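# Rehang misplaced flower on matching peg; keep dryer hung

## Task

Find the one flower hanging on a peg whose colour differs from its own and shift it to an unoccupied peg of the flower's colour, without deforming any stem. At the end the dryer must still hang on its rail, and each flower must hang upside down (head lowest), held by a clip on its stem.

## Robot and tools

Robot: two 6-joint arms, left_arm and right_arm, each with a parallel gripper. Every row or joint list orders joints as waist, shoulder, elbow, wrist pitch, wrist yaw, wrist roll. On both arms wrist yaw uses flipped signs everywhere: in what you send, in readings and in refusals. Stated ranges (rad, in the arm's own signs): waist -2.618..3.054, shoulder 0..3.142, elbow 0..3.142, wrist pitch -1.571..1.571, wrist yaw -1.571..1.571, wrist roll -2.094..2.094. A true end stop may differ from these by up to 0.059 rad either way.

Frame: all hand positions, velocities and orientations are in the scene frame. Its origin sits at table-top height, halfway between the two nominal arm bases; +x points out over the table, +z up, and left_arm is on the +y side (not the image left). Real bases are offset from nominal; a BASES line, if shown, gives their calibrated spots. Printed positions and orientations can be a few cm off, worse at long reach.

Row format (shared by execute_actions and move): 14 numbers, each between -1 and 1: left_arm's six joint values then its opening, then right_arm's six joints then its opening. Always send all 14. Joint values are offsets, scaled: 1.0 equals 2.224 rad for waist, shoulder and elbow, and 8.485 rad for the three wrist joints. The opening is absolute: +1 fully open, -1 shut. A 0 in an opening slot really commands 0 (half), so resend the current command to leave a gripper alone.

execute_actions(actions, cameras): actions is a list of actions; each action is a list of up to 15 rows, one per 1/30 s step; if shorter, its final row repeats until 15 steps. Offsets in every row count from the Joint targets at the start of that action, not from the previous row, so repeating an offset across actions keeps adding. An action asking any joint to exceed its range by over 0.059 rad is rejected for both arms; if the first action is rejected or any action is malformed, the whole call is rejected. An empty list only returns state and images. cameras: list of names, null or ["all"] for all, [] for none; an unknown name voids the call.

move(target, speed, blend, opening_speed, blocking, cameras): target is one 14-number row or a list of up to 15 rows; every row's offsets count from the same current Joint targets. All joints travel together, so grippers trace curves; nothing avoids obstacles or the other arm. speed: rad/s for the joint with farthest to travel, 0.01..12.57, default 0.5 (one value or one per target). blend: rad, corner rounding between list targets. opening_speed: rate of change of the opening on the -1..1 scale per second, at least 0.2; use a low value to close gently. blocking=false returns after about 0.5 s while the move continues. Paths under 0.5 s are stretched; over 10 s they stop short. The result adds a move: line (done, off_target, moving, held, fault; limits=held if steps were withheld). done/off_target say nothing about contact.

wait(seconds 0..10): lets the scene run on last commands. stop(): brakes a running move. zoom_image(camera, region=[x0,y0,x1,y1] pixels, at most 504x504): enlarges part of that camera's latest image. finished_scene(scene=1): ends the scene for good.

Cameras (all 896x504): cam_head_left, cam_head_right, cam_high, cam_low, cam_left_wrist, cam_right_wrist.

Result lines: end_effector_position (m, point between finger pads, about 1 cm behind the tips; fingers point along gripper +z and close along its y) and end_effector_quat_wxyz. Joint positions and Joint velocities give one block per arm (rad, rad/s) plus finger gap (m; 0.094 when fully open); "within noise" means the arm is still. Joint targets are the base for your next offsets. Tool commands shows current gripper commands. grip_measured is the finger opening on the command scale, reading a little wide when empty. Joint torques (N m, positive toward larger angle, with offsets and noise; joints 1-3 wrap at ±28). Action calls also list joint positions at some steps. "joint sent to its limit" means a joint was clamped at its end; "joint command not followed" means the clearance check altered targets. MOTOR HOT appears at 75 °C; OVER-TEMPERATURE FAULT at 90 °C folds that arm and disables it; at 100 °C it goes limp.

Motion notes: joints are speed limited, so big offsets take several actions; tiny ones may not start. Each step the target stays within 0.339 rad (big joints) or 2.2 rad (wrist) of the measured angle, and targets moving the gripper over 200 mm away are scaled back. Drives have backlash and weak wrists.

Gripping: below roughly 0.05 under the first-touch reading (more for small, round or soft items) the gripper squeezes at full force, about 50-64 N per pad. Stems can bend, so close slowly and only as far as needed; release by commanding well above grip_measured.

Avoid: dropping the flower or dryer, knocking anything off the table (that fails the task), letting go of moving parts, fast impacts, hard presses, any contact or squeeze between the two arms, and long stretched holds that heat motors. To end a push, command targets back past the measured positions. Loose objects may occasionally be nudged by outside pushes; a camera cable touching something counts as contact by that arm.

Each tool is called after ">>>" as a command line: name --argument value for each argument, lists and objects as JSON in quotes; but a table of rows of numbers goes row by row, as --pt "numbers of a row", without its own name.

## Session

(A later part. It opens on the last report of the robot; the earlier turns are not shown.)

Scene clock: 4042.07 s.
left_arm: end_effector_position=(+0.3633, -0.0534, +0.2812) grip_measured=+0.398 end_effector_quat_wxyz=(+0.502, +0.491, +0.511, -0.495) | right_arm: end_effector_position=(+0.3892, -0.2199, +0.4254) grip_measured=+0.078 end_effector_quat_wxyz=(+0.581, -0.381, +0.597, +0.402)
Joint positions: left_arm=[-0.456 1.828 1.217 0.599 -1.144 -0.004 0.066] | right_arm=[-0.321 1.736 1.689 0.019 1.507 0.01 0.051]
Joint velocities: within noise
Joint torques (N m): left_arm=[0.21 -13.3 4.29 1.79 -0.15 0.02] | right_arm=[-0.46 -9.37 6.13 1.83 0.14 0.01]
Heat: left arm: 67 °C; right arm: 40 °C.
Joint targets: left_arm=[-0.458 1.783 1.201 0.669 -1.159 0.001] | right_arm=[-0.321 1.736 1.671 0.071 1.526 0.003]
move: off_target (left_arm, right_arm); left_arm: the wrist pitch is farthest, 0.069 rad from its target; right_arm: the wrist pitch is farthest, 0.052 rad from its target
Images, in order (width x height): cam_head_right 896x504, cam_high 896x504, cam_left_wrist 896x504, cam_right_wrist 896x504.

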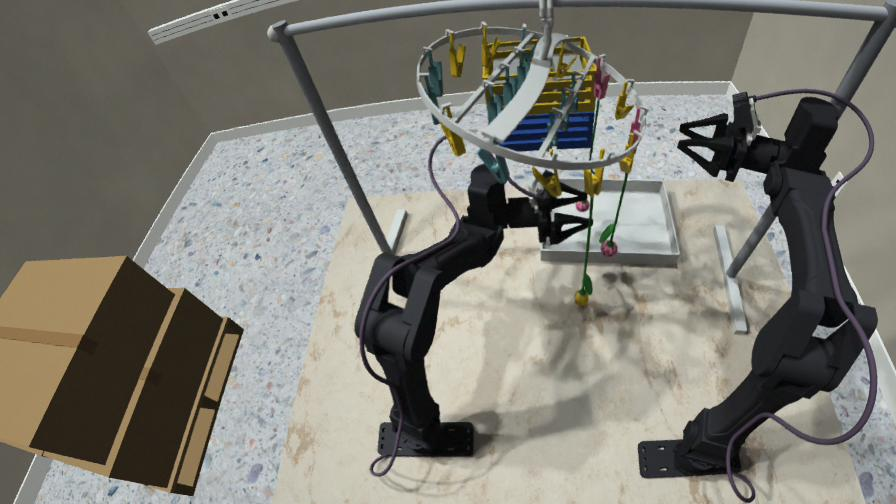

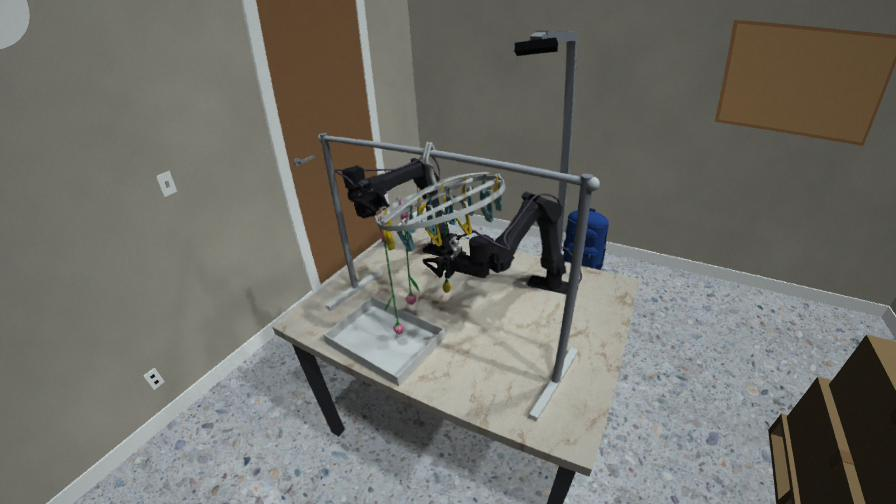

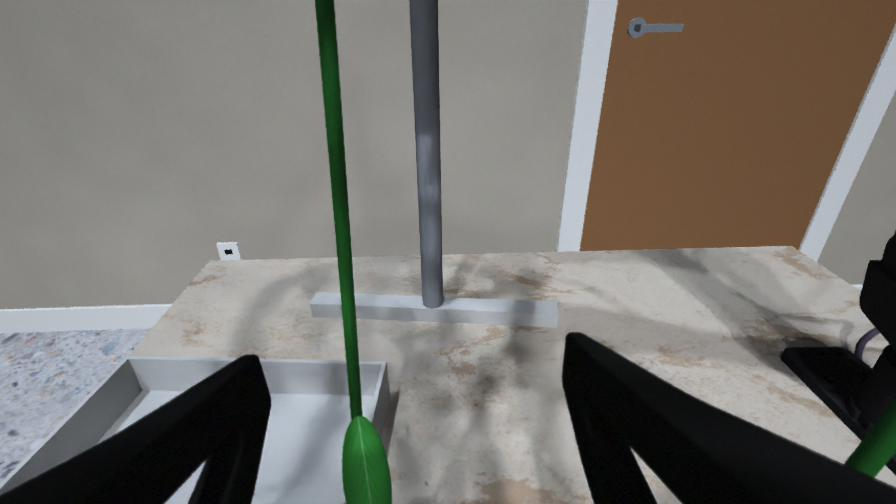

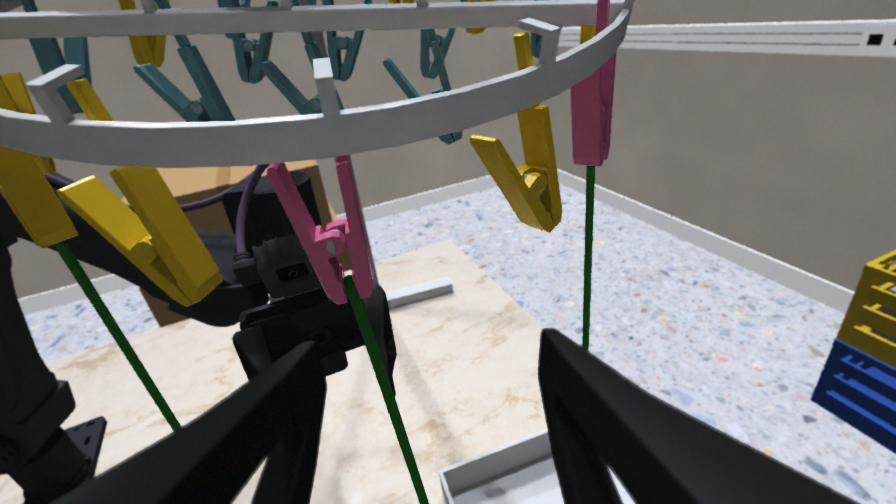

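>>> zoom_image --camera "cam_right_wrist" --region '[240, 140, 460, 340]'

>>> zoom_image --camera "cam_high" --region '[320, 120, 620, 380]'

>>> zoom_image --camera "cam_left_wrist" --region '[696, 304, 896, 504]'

Scaled by 2.291 from the camera's 896x504 image, which has a finer 1280x720 frame.

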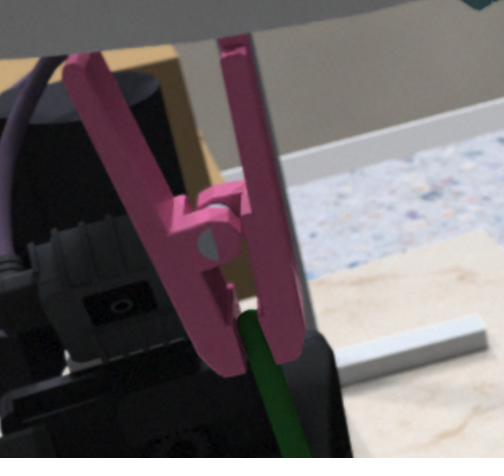

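Scaled by 1.680 from the camera's 896x504 image, which has a finer 1280x720 frame.

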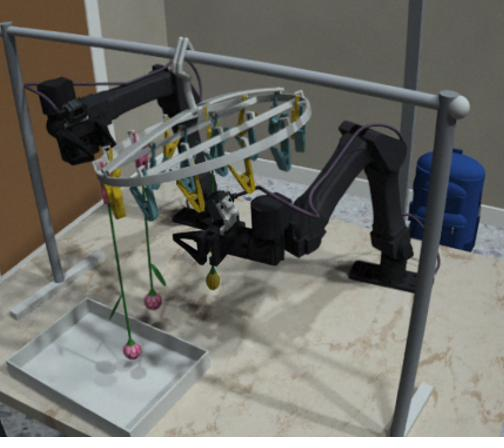

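Scaled by 2.520 from the camera's 896x504 image, which has a finer 1280x720 frame.

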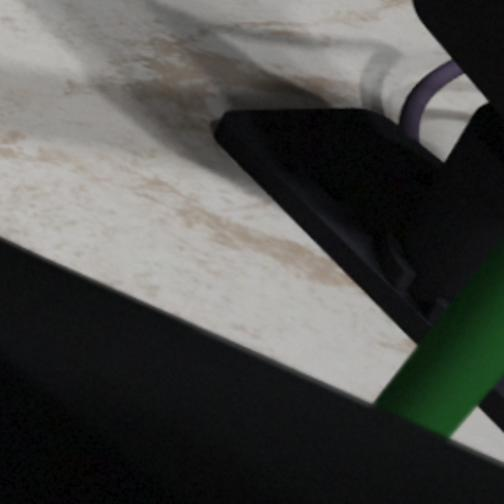

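>>> zoom_image --camera "cam_head_right" --region '[400, 20, 660, 240]'

>>> zoom_image --camera "cam_high" --region '[360, 140, 600, 320]'

Scaled by 1.938 from the camera's 896x504 image, which has a finer 1280x720 frame.

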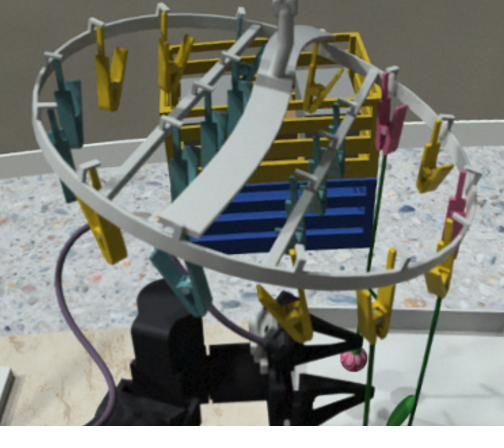

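Scaled by 2.100 from the camera's 896x504 image, which has a finer 1280x720 frame.

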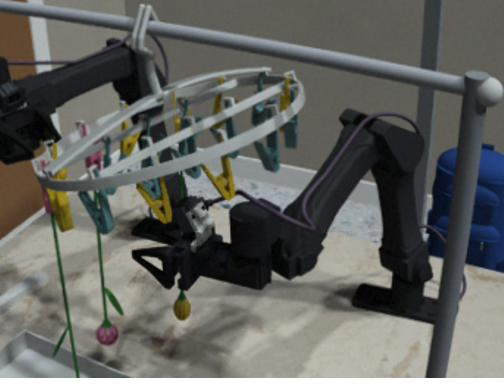

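>>> zoom_image --camera "cam_high" --region '[430, 200, 520, 260]'

>>> zoom_image --camera "cam_head_right" --region '[480, 130, 600, 230]'

Scaled by 5.600 from the camera's 896x504 image, which has a finer 1280x720 frame.

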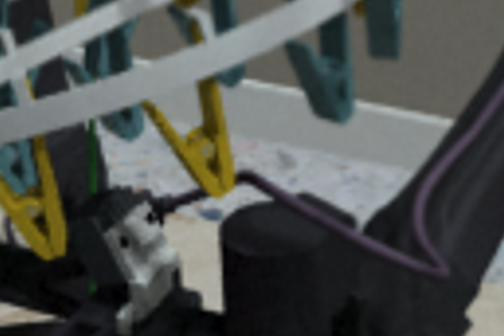

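Scaled by 4.200 from the camera's 896x504 image, which has a finer 1280x720 frame.

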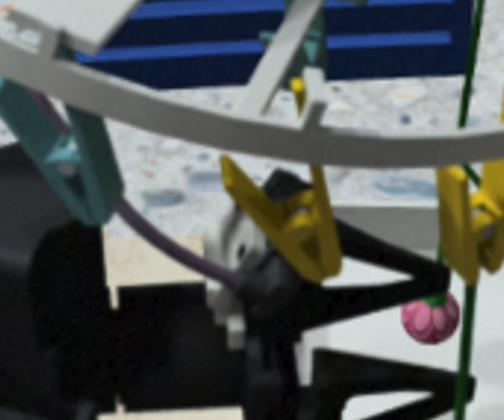

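>>> wait --seconds 0.1 --cameras '["cam_low", "cam_head_left"]'

>>> zoom_image --camera "cam_low" --region '[300, 0, 700, 300]'

>>> zoom_image --camera "cam_head_left" --region '[200, 50, 550, 300]'

Scene clock: 4095.87 s.
left_arm: end_effector_position=(+0.3625, -0.0540, +0.2814) grip_measured=+0.398 end_effector_quat_wxyz=(+0.502, +0.492, +0.510, -0.496) | right_arm: end_effector_position=(+0.3892, -0.2199, +0.4254) grip_measured=+0.078 end_effector_quat_wxyz=(+0.581, -0.381, +0.597, +0.402)
Joint positions: left_arm=[-0.458 1.828 1.217 0.601 -1.145 -0.004 0.066] | right_arm=[-0.321 1.736 1.689 0.019 1.507 0.01 0.051]
Joint velocities: within noise
Joint torques (N m): left_arm=[0.39 -13.34 4.45 1.8 -0.07 0.02] | right_arm=[-0.47 -9.36 6.12 1.83 0.14 0]
Heat: left arm: 60 °C; right arm: 40 °C.
Joint targets: left_arm=[-0.458 1.783 1.201 0.669 -1.159 0.001] | right_arm=[-0.321 1.736 1.671 0.071 1.526 0.003]
Tool commands: left_gripper/opening=+0.4 right_gripper/opening=+0.08
wait: 0.10 s; at rest from the start
Images, in order (width x height): cam_head_left 896x504, cam_low 896x504.

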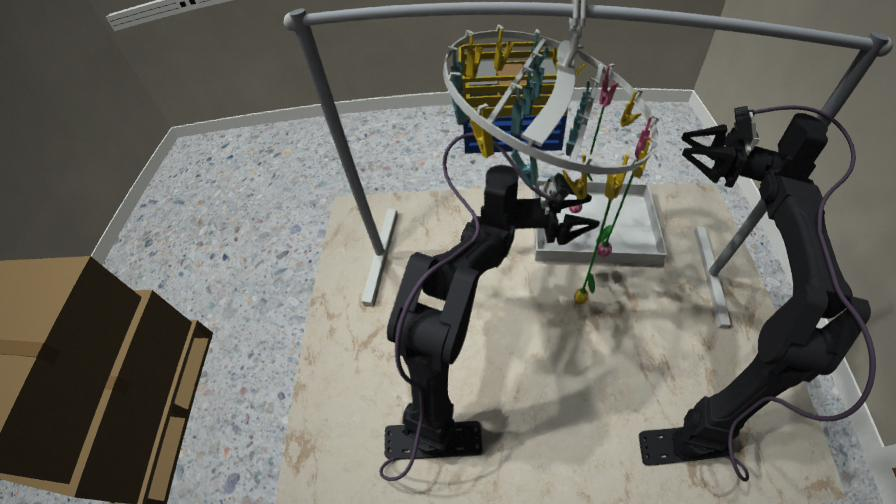

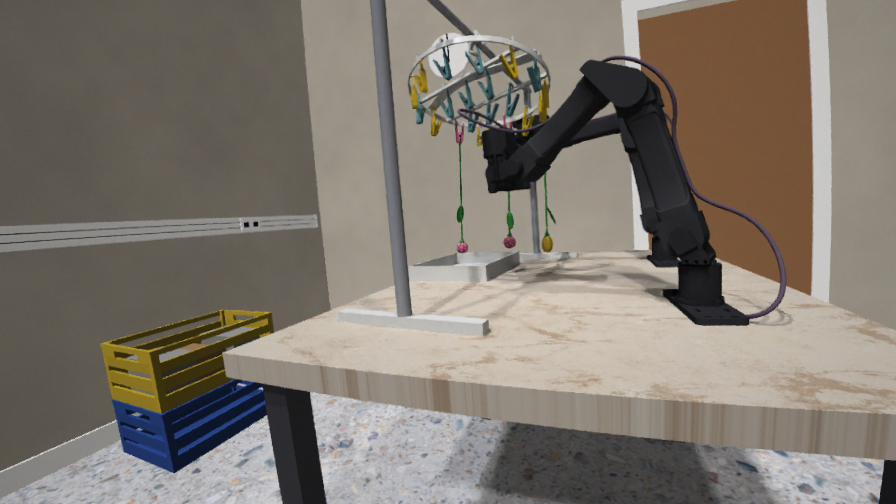

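Scaled by 1.260 from the camera's 896x504 image, which has a finer 1280x720 frame.

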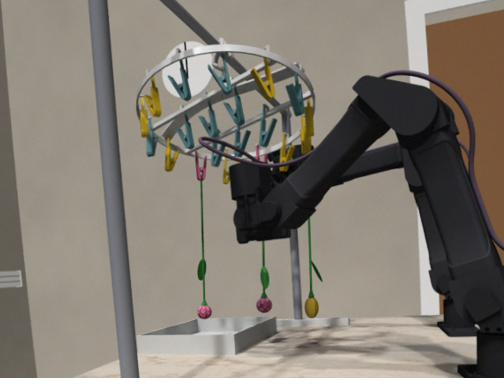

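Scaled by 1.440 from the camera's 896x504 image, which has a finer 1280x720 frame.

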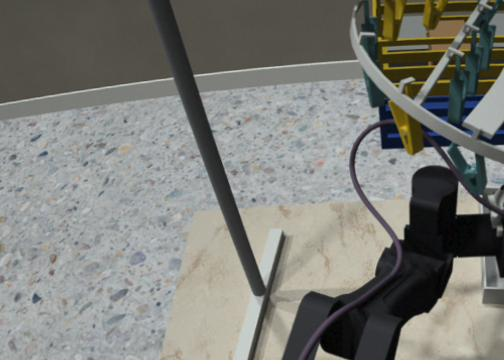

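>>> zoom_image --camera "cam_low" --region '[400, 20, 580, 200]'

>>> zoom_image --camera "cam_head_left" --region '[430, 20, 600, 220]'

Scaled by 2.800 from the camera's 896x504 image, which has a finer 1280x720 frame.

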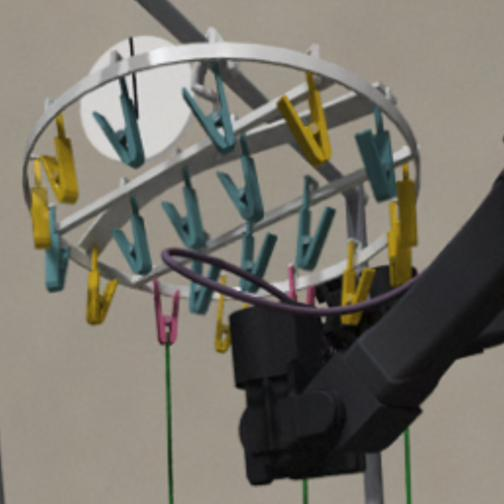

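Scaled by 2.520 from the camera's 896x504 image, which has a finer 1280x720 frame.

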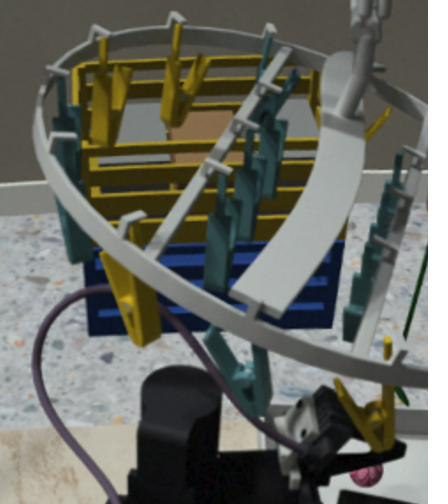

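>>> move --target '[0.0387,0,-0.0940,0.0246,-0.0101,0,0.4,0,0,0,0,0,0,0.08]' --speed 0.25 --cameras '["cam_head_right", "cam_head_left", "cam_high", "cam_low"]'

>>> zoom_image --camera "cam_head_right" --region '[640, 60, 896, 260]'

>>> zoom_image --camera "cam_low" --region '[400, 20, 580, 200]'

Scene clock: 4136.43 s.
left_arm: end_effector_position=(+0.3505, -0.0147, +0.2349) grip_measured=+0.398 end_effector_quat_wxyz=(+0.503, +0.492, +0.509, -0.496) | right_arm: end_effector_position=(+0.3892, -0.2199, +0.4254) grip_measured=+0.078 end_effector_quat_wxyz=(+0.581, -0.381, +0.597, +0.402)
Joint positions: left_arm=[-0.372 1.825 1.004 0.813 -1.231 -0.004 0.066] | right_arm=[-0.321 1.736 1.689 0.019 1.507 0.01 0.051]
Joint velocities: within noise
Joint torques (N m): left_arm=[0.25 -12.44 4.16 1.75 -0.12 0.02] | right_arm=[-0.46 -9.36 6.12 1.83 0.14 0.01]
Heat: left arm: 61 °C; right arm: 40 °C.
Joint targets: left_arm=[-0.371 1.783 0.992 0.878 -1.245 0.001] | right_arm=[-0.321 1.736 1.671 0.071 1.526 0.003]
move: off_target (left_arm, right_arm); left_arm: the wrist pitch is farthest, 0.065 rad from its target; right_arm: the wrist pitch is farthest, 0.052 rad from its target
Images, in order (width x height): cam_head_left 896x504, cam_head_right 896x504, cam_high 896x504, cam_low 896x504.

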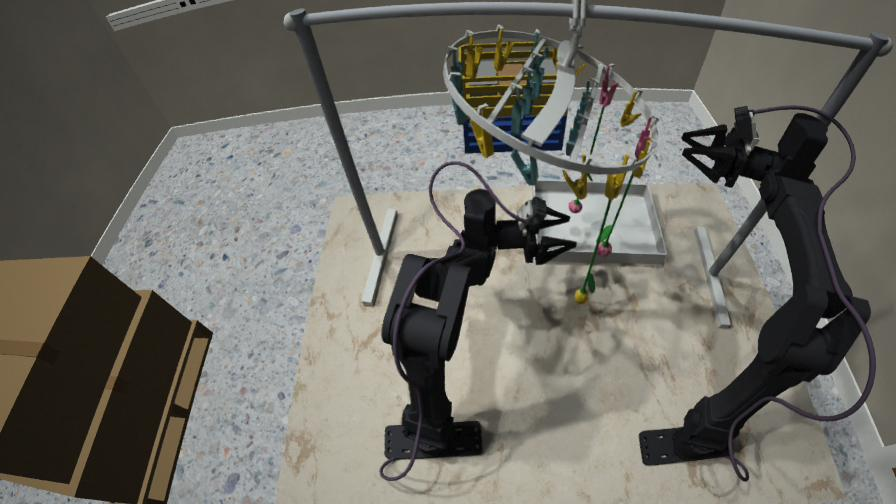

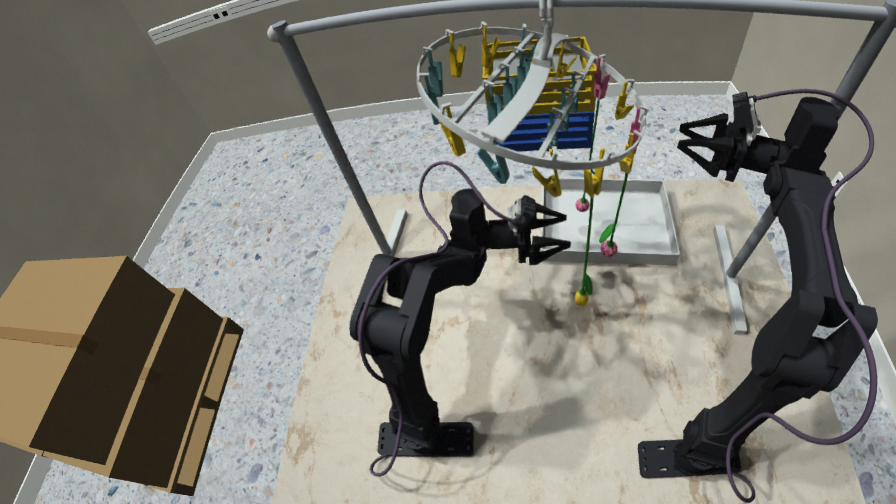

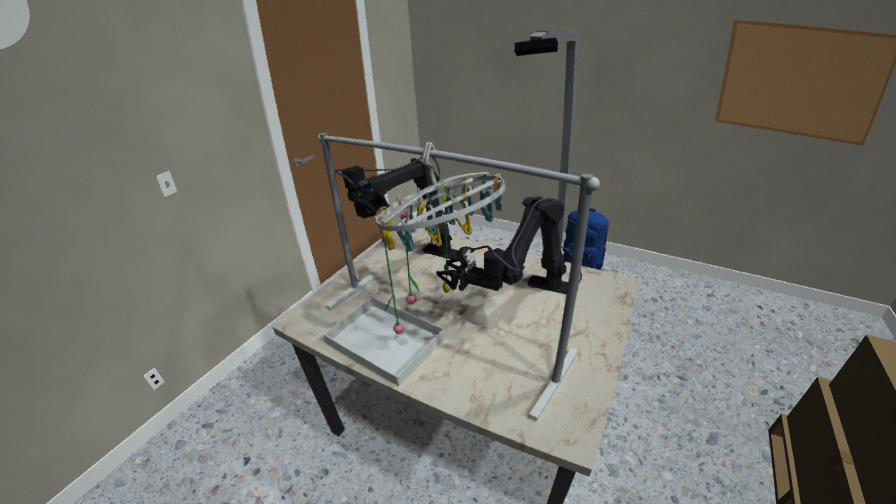

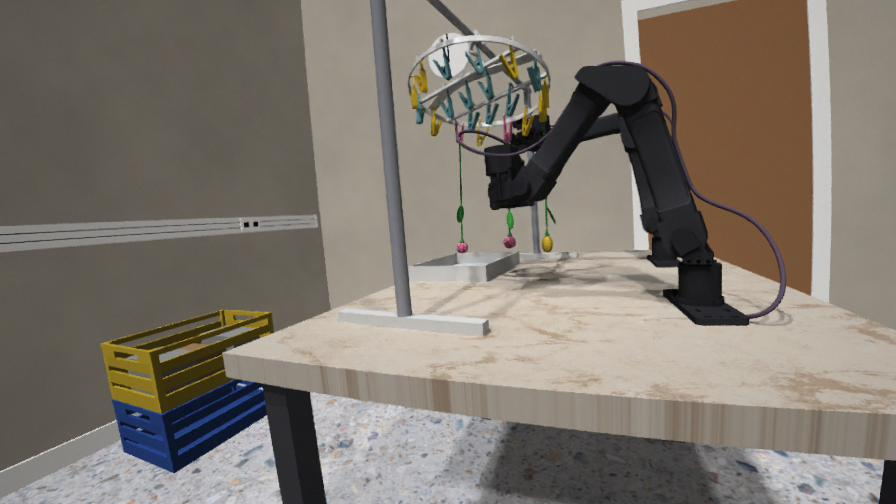

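Scaled by 1.969 from the camera's 896x504 image, which has a finer 1280x720 frame.

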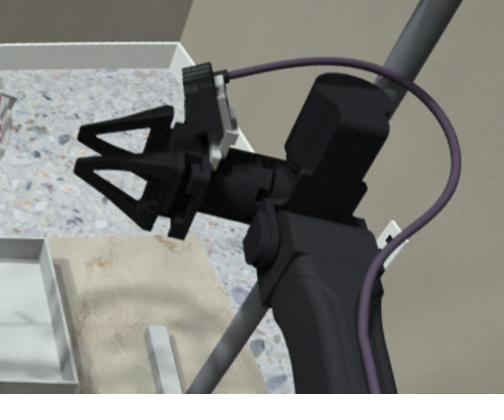

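Scaled by 2.800 from the camera's 896x504 image, which has a finer 1280x720 frame.

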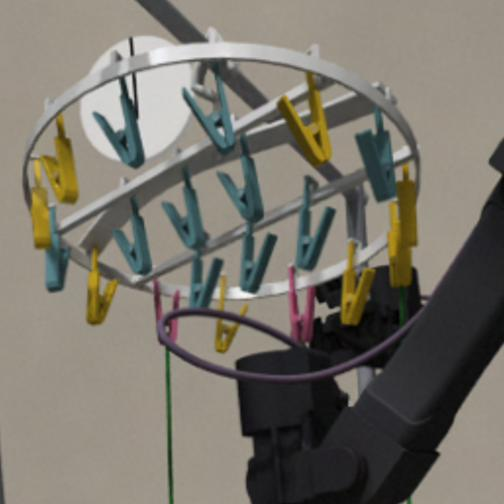

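>>> wait --seconds 0.1 --cameras '["cam_right_wrist"]'

>>> zoom_image --camera "cam_right_wrist" --region '[260, 150, 660, 370]'

Scene clock: 4156.93 s.
left_arm: end_effector_position=(+0.3505, -0.0147, +0.2351) grip_measured=+0.398 end_effector_quat_wxyz=(+0.503, +0.492, +0.509, -0.496) | right_arm: end_effector_position=(+0.3892, -0.2199, +0.4254) grip_measured=+0.078 end_effector_quat_wxyz=(+0.581, -0.381, +0.597, +0.402)
Joint positions: left_arm=[-0.372 1.825 1.004 0.814 -1.231 -0.004 0.066] | right_arm=[-0.321 1.736 1.689 0.019 1.507 0.01 0.051]
Joint velocities: within noise
Joint torques (N m): left_arm=[0.28 -12.45 4.16 1.74 -0.1 -0.03] | right_arm=[-0.46 -9.36 6.13 1.83 0.14 0.01]
Heat: left arm: 67 °C; right arm: 40 °C.
Joint targets: left_arm=[-0.371 1.783 0.992 0.878 -1.245 0.001] | right_arm=[-0.321 1.736 1.671 0.071 1.526 0.003]
Tool commands: left_gripper/opening=+0.4 right_gripper/opening=+0.08
wait: 0.10 s; at rest from the start
Images, in order (width x height): cam_right_wrist 896x504.

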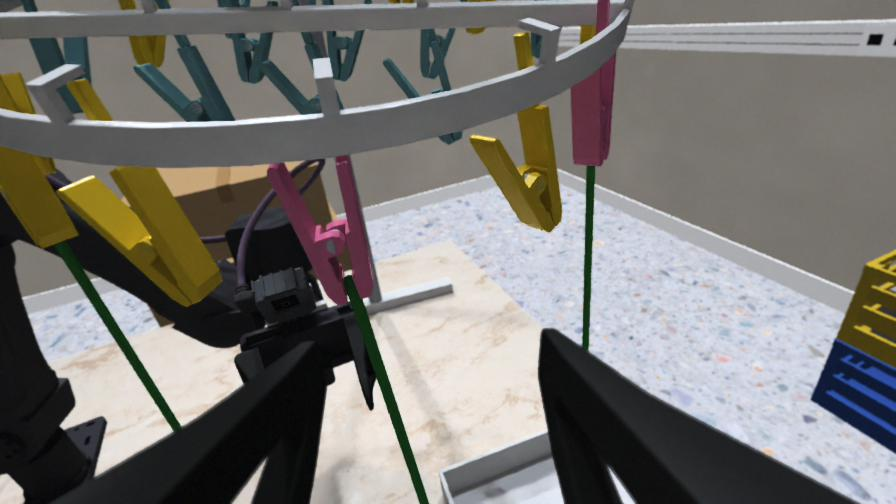

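Scaled by 1.260 from the camera's 896x504 image, which has a finer 1280x720 frame.

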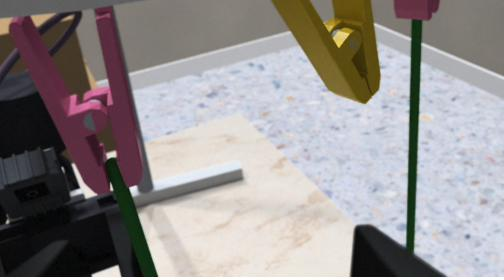

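>>> finished_scene

The scene is finished: the task was done.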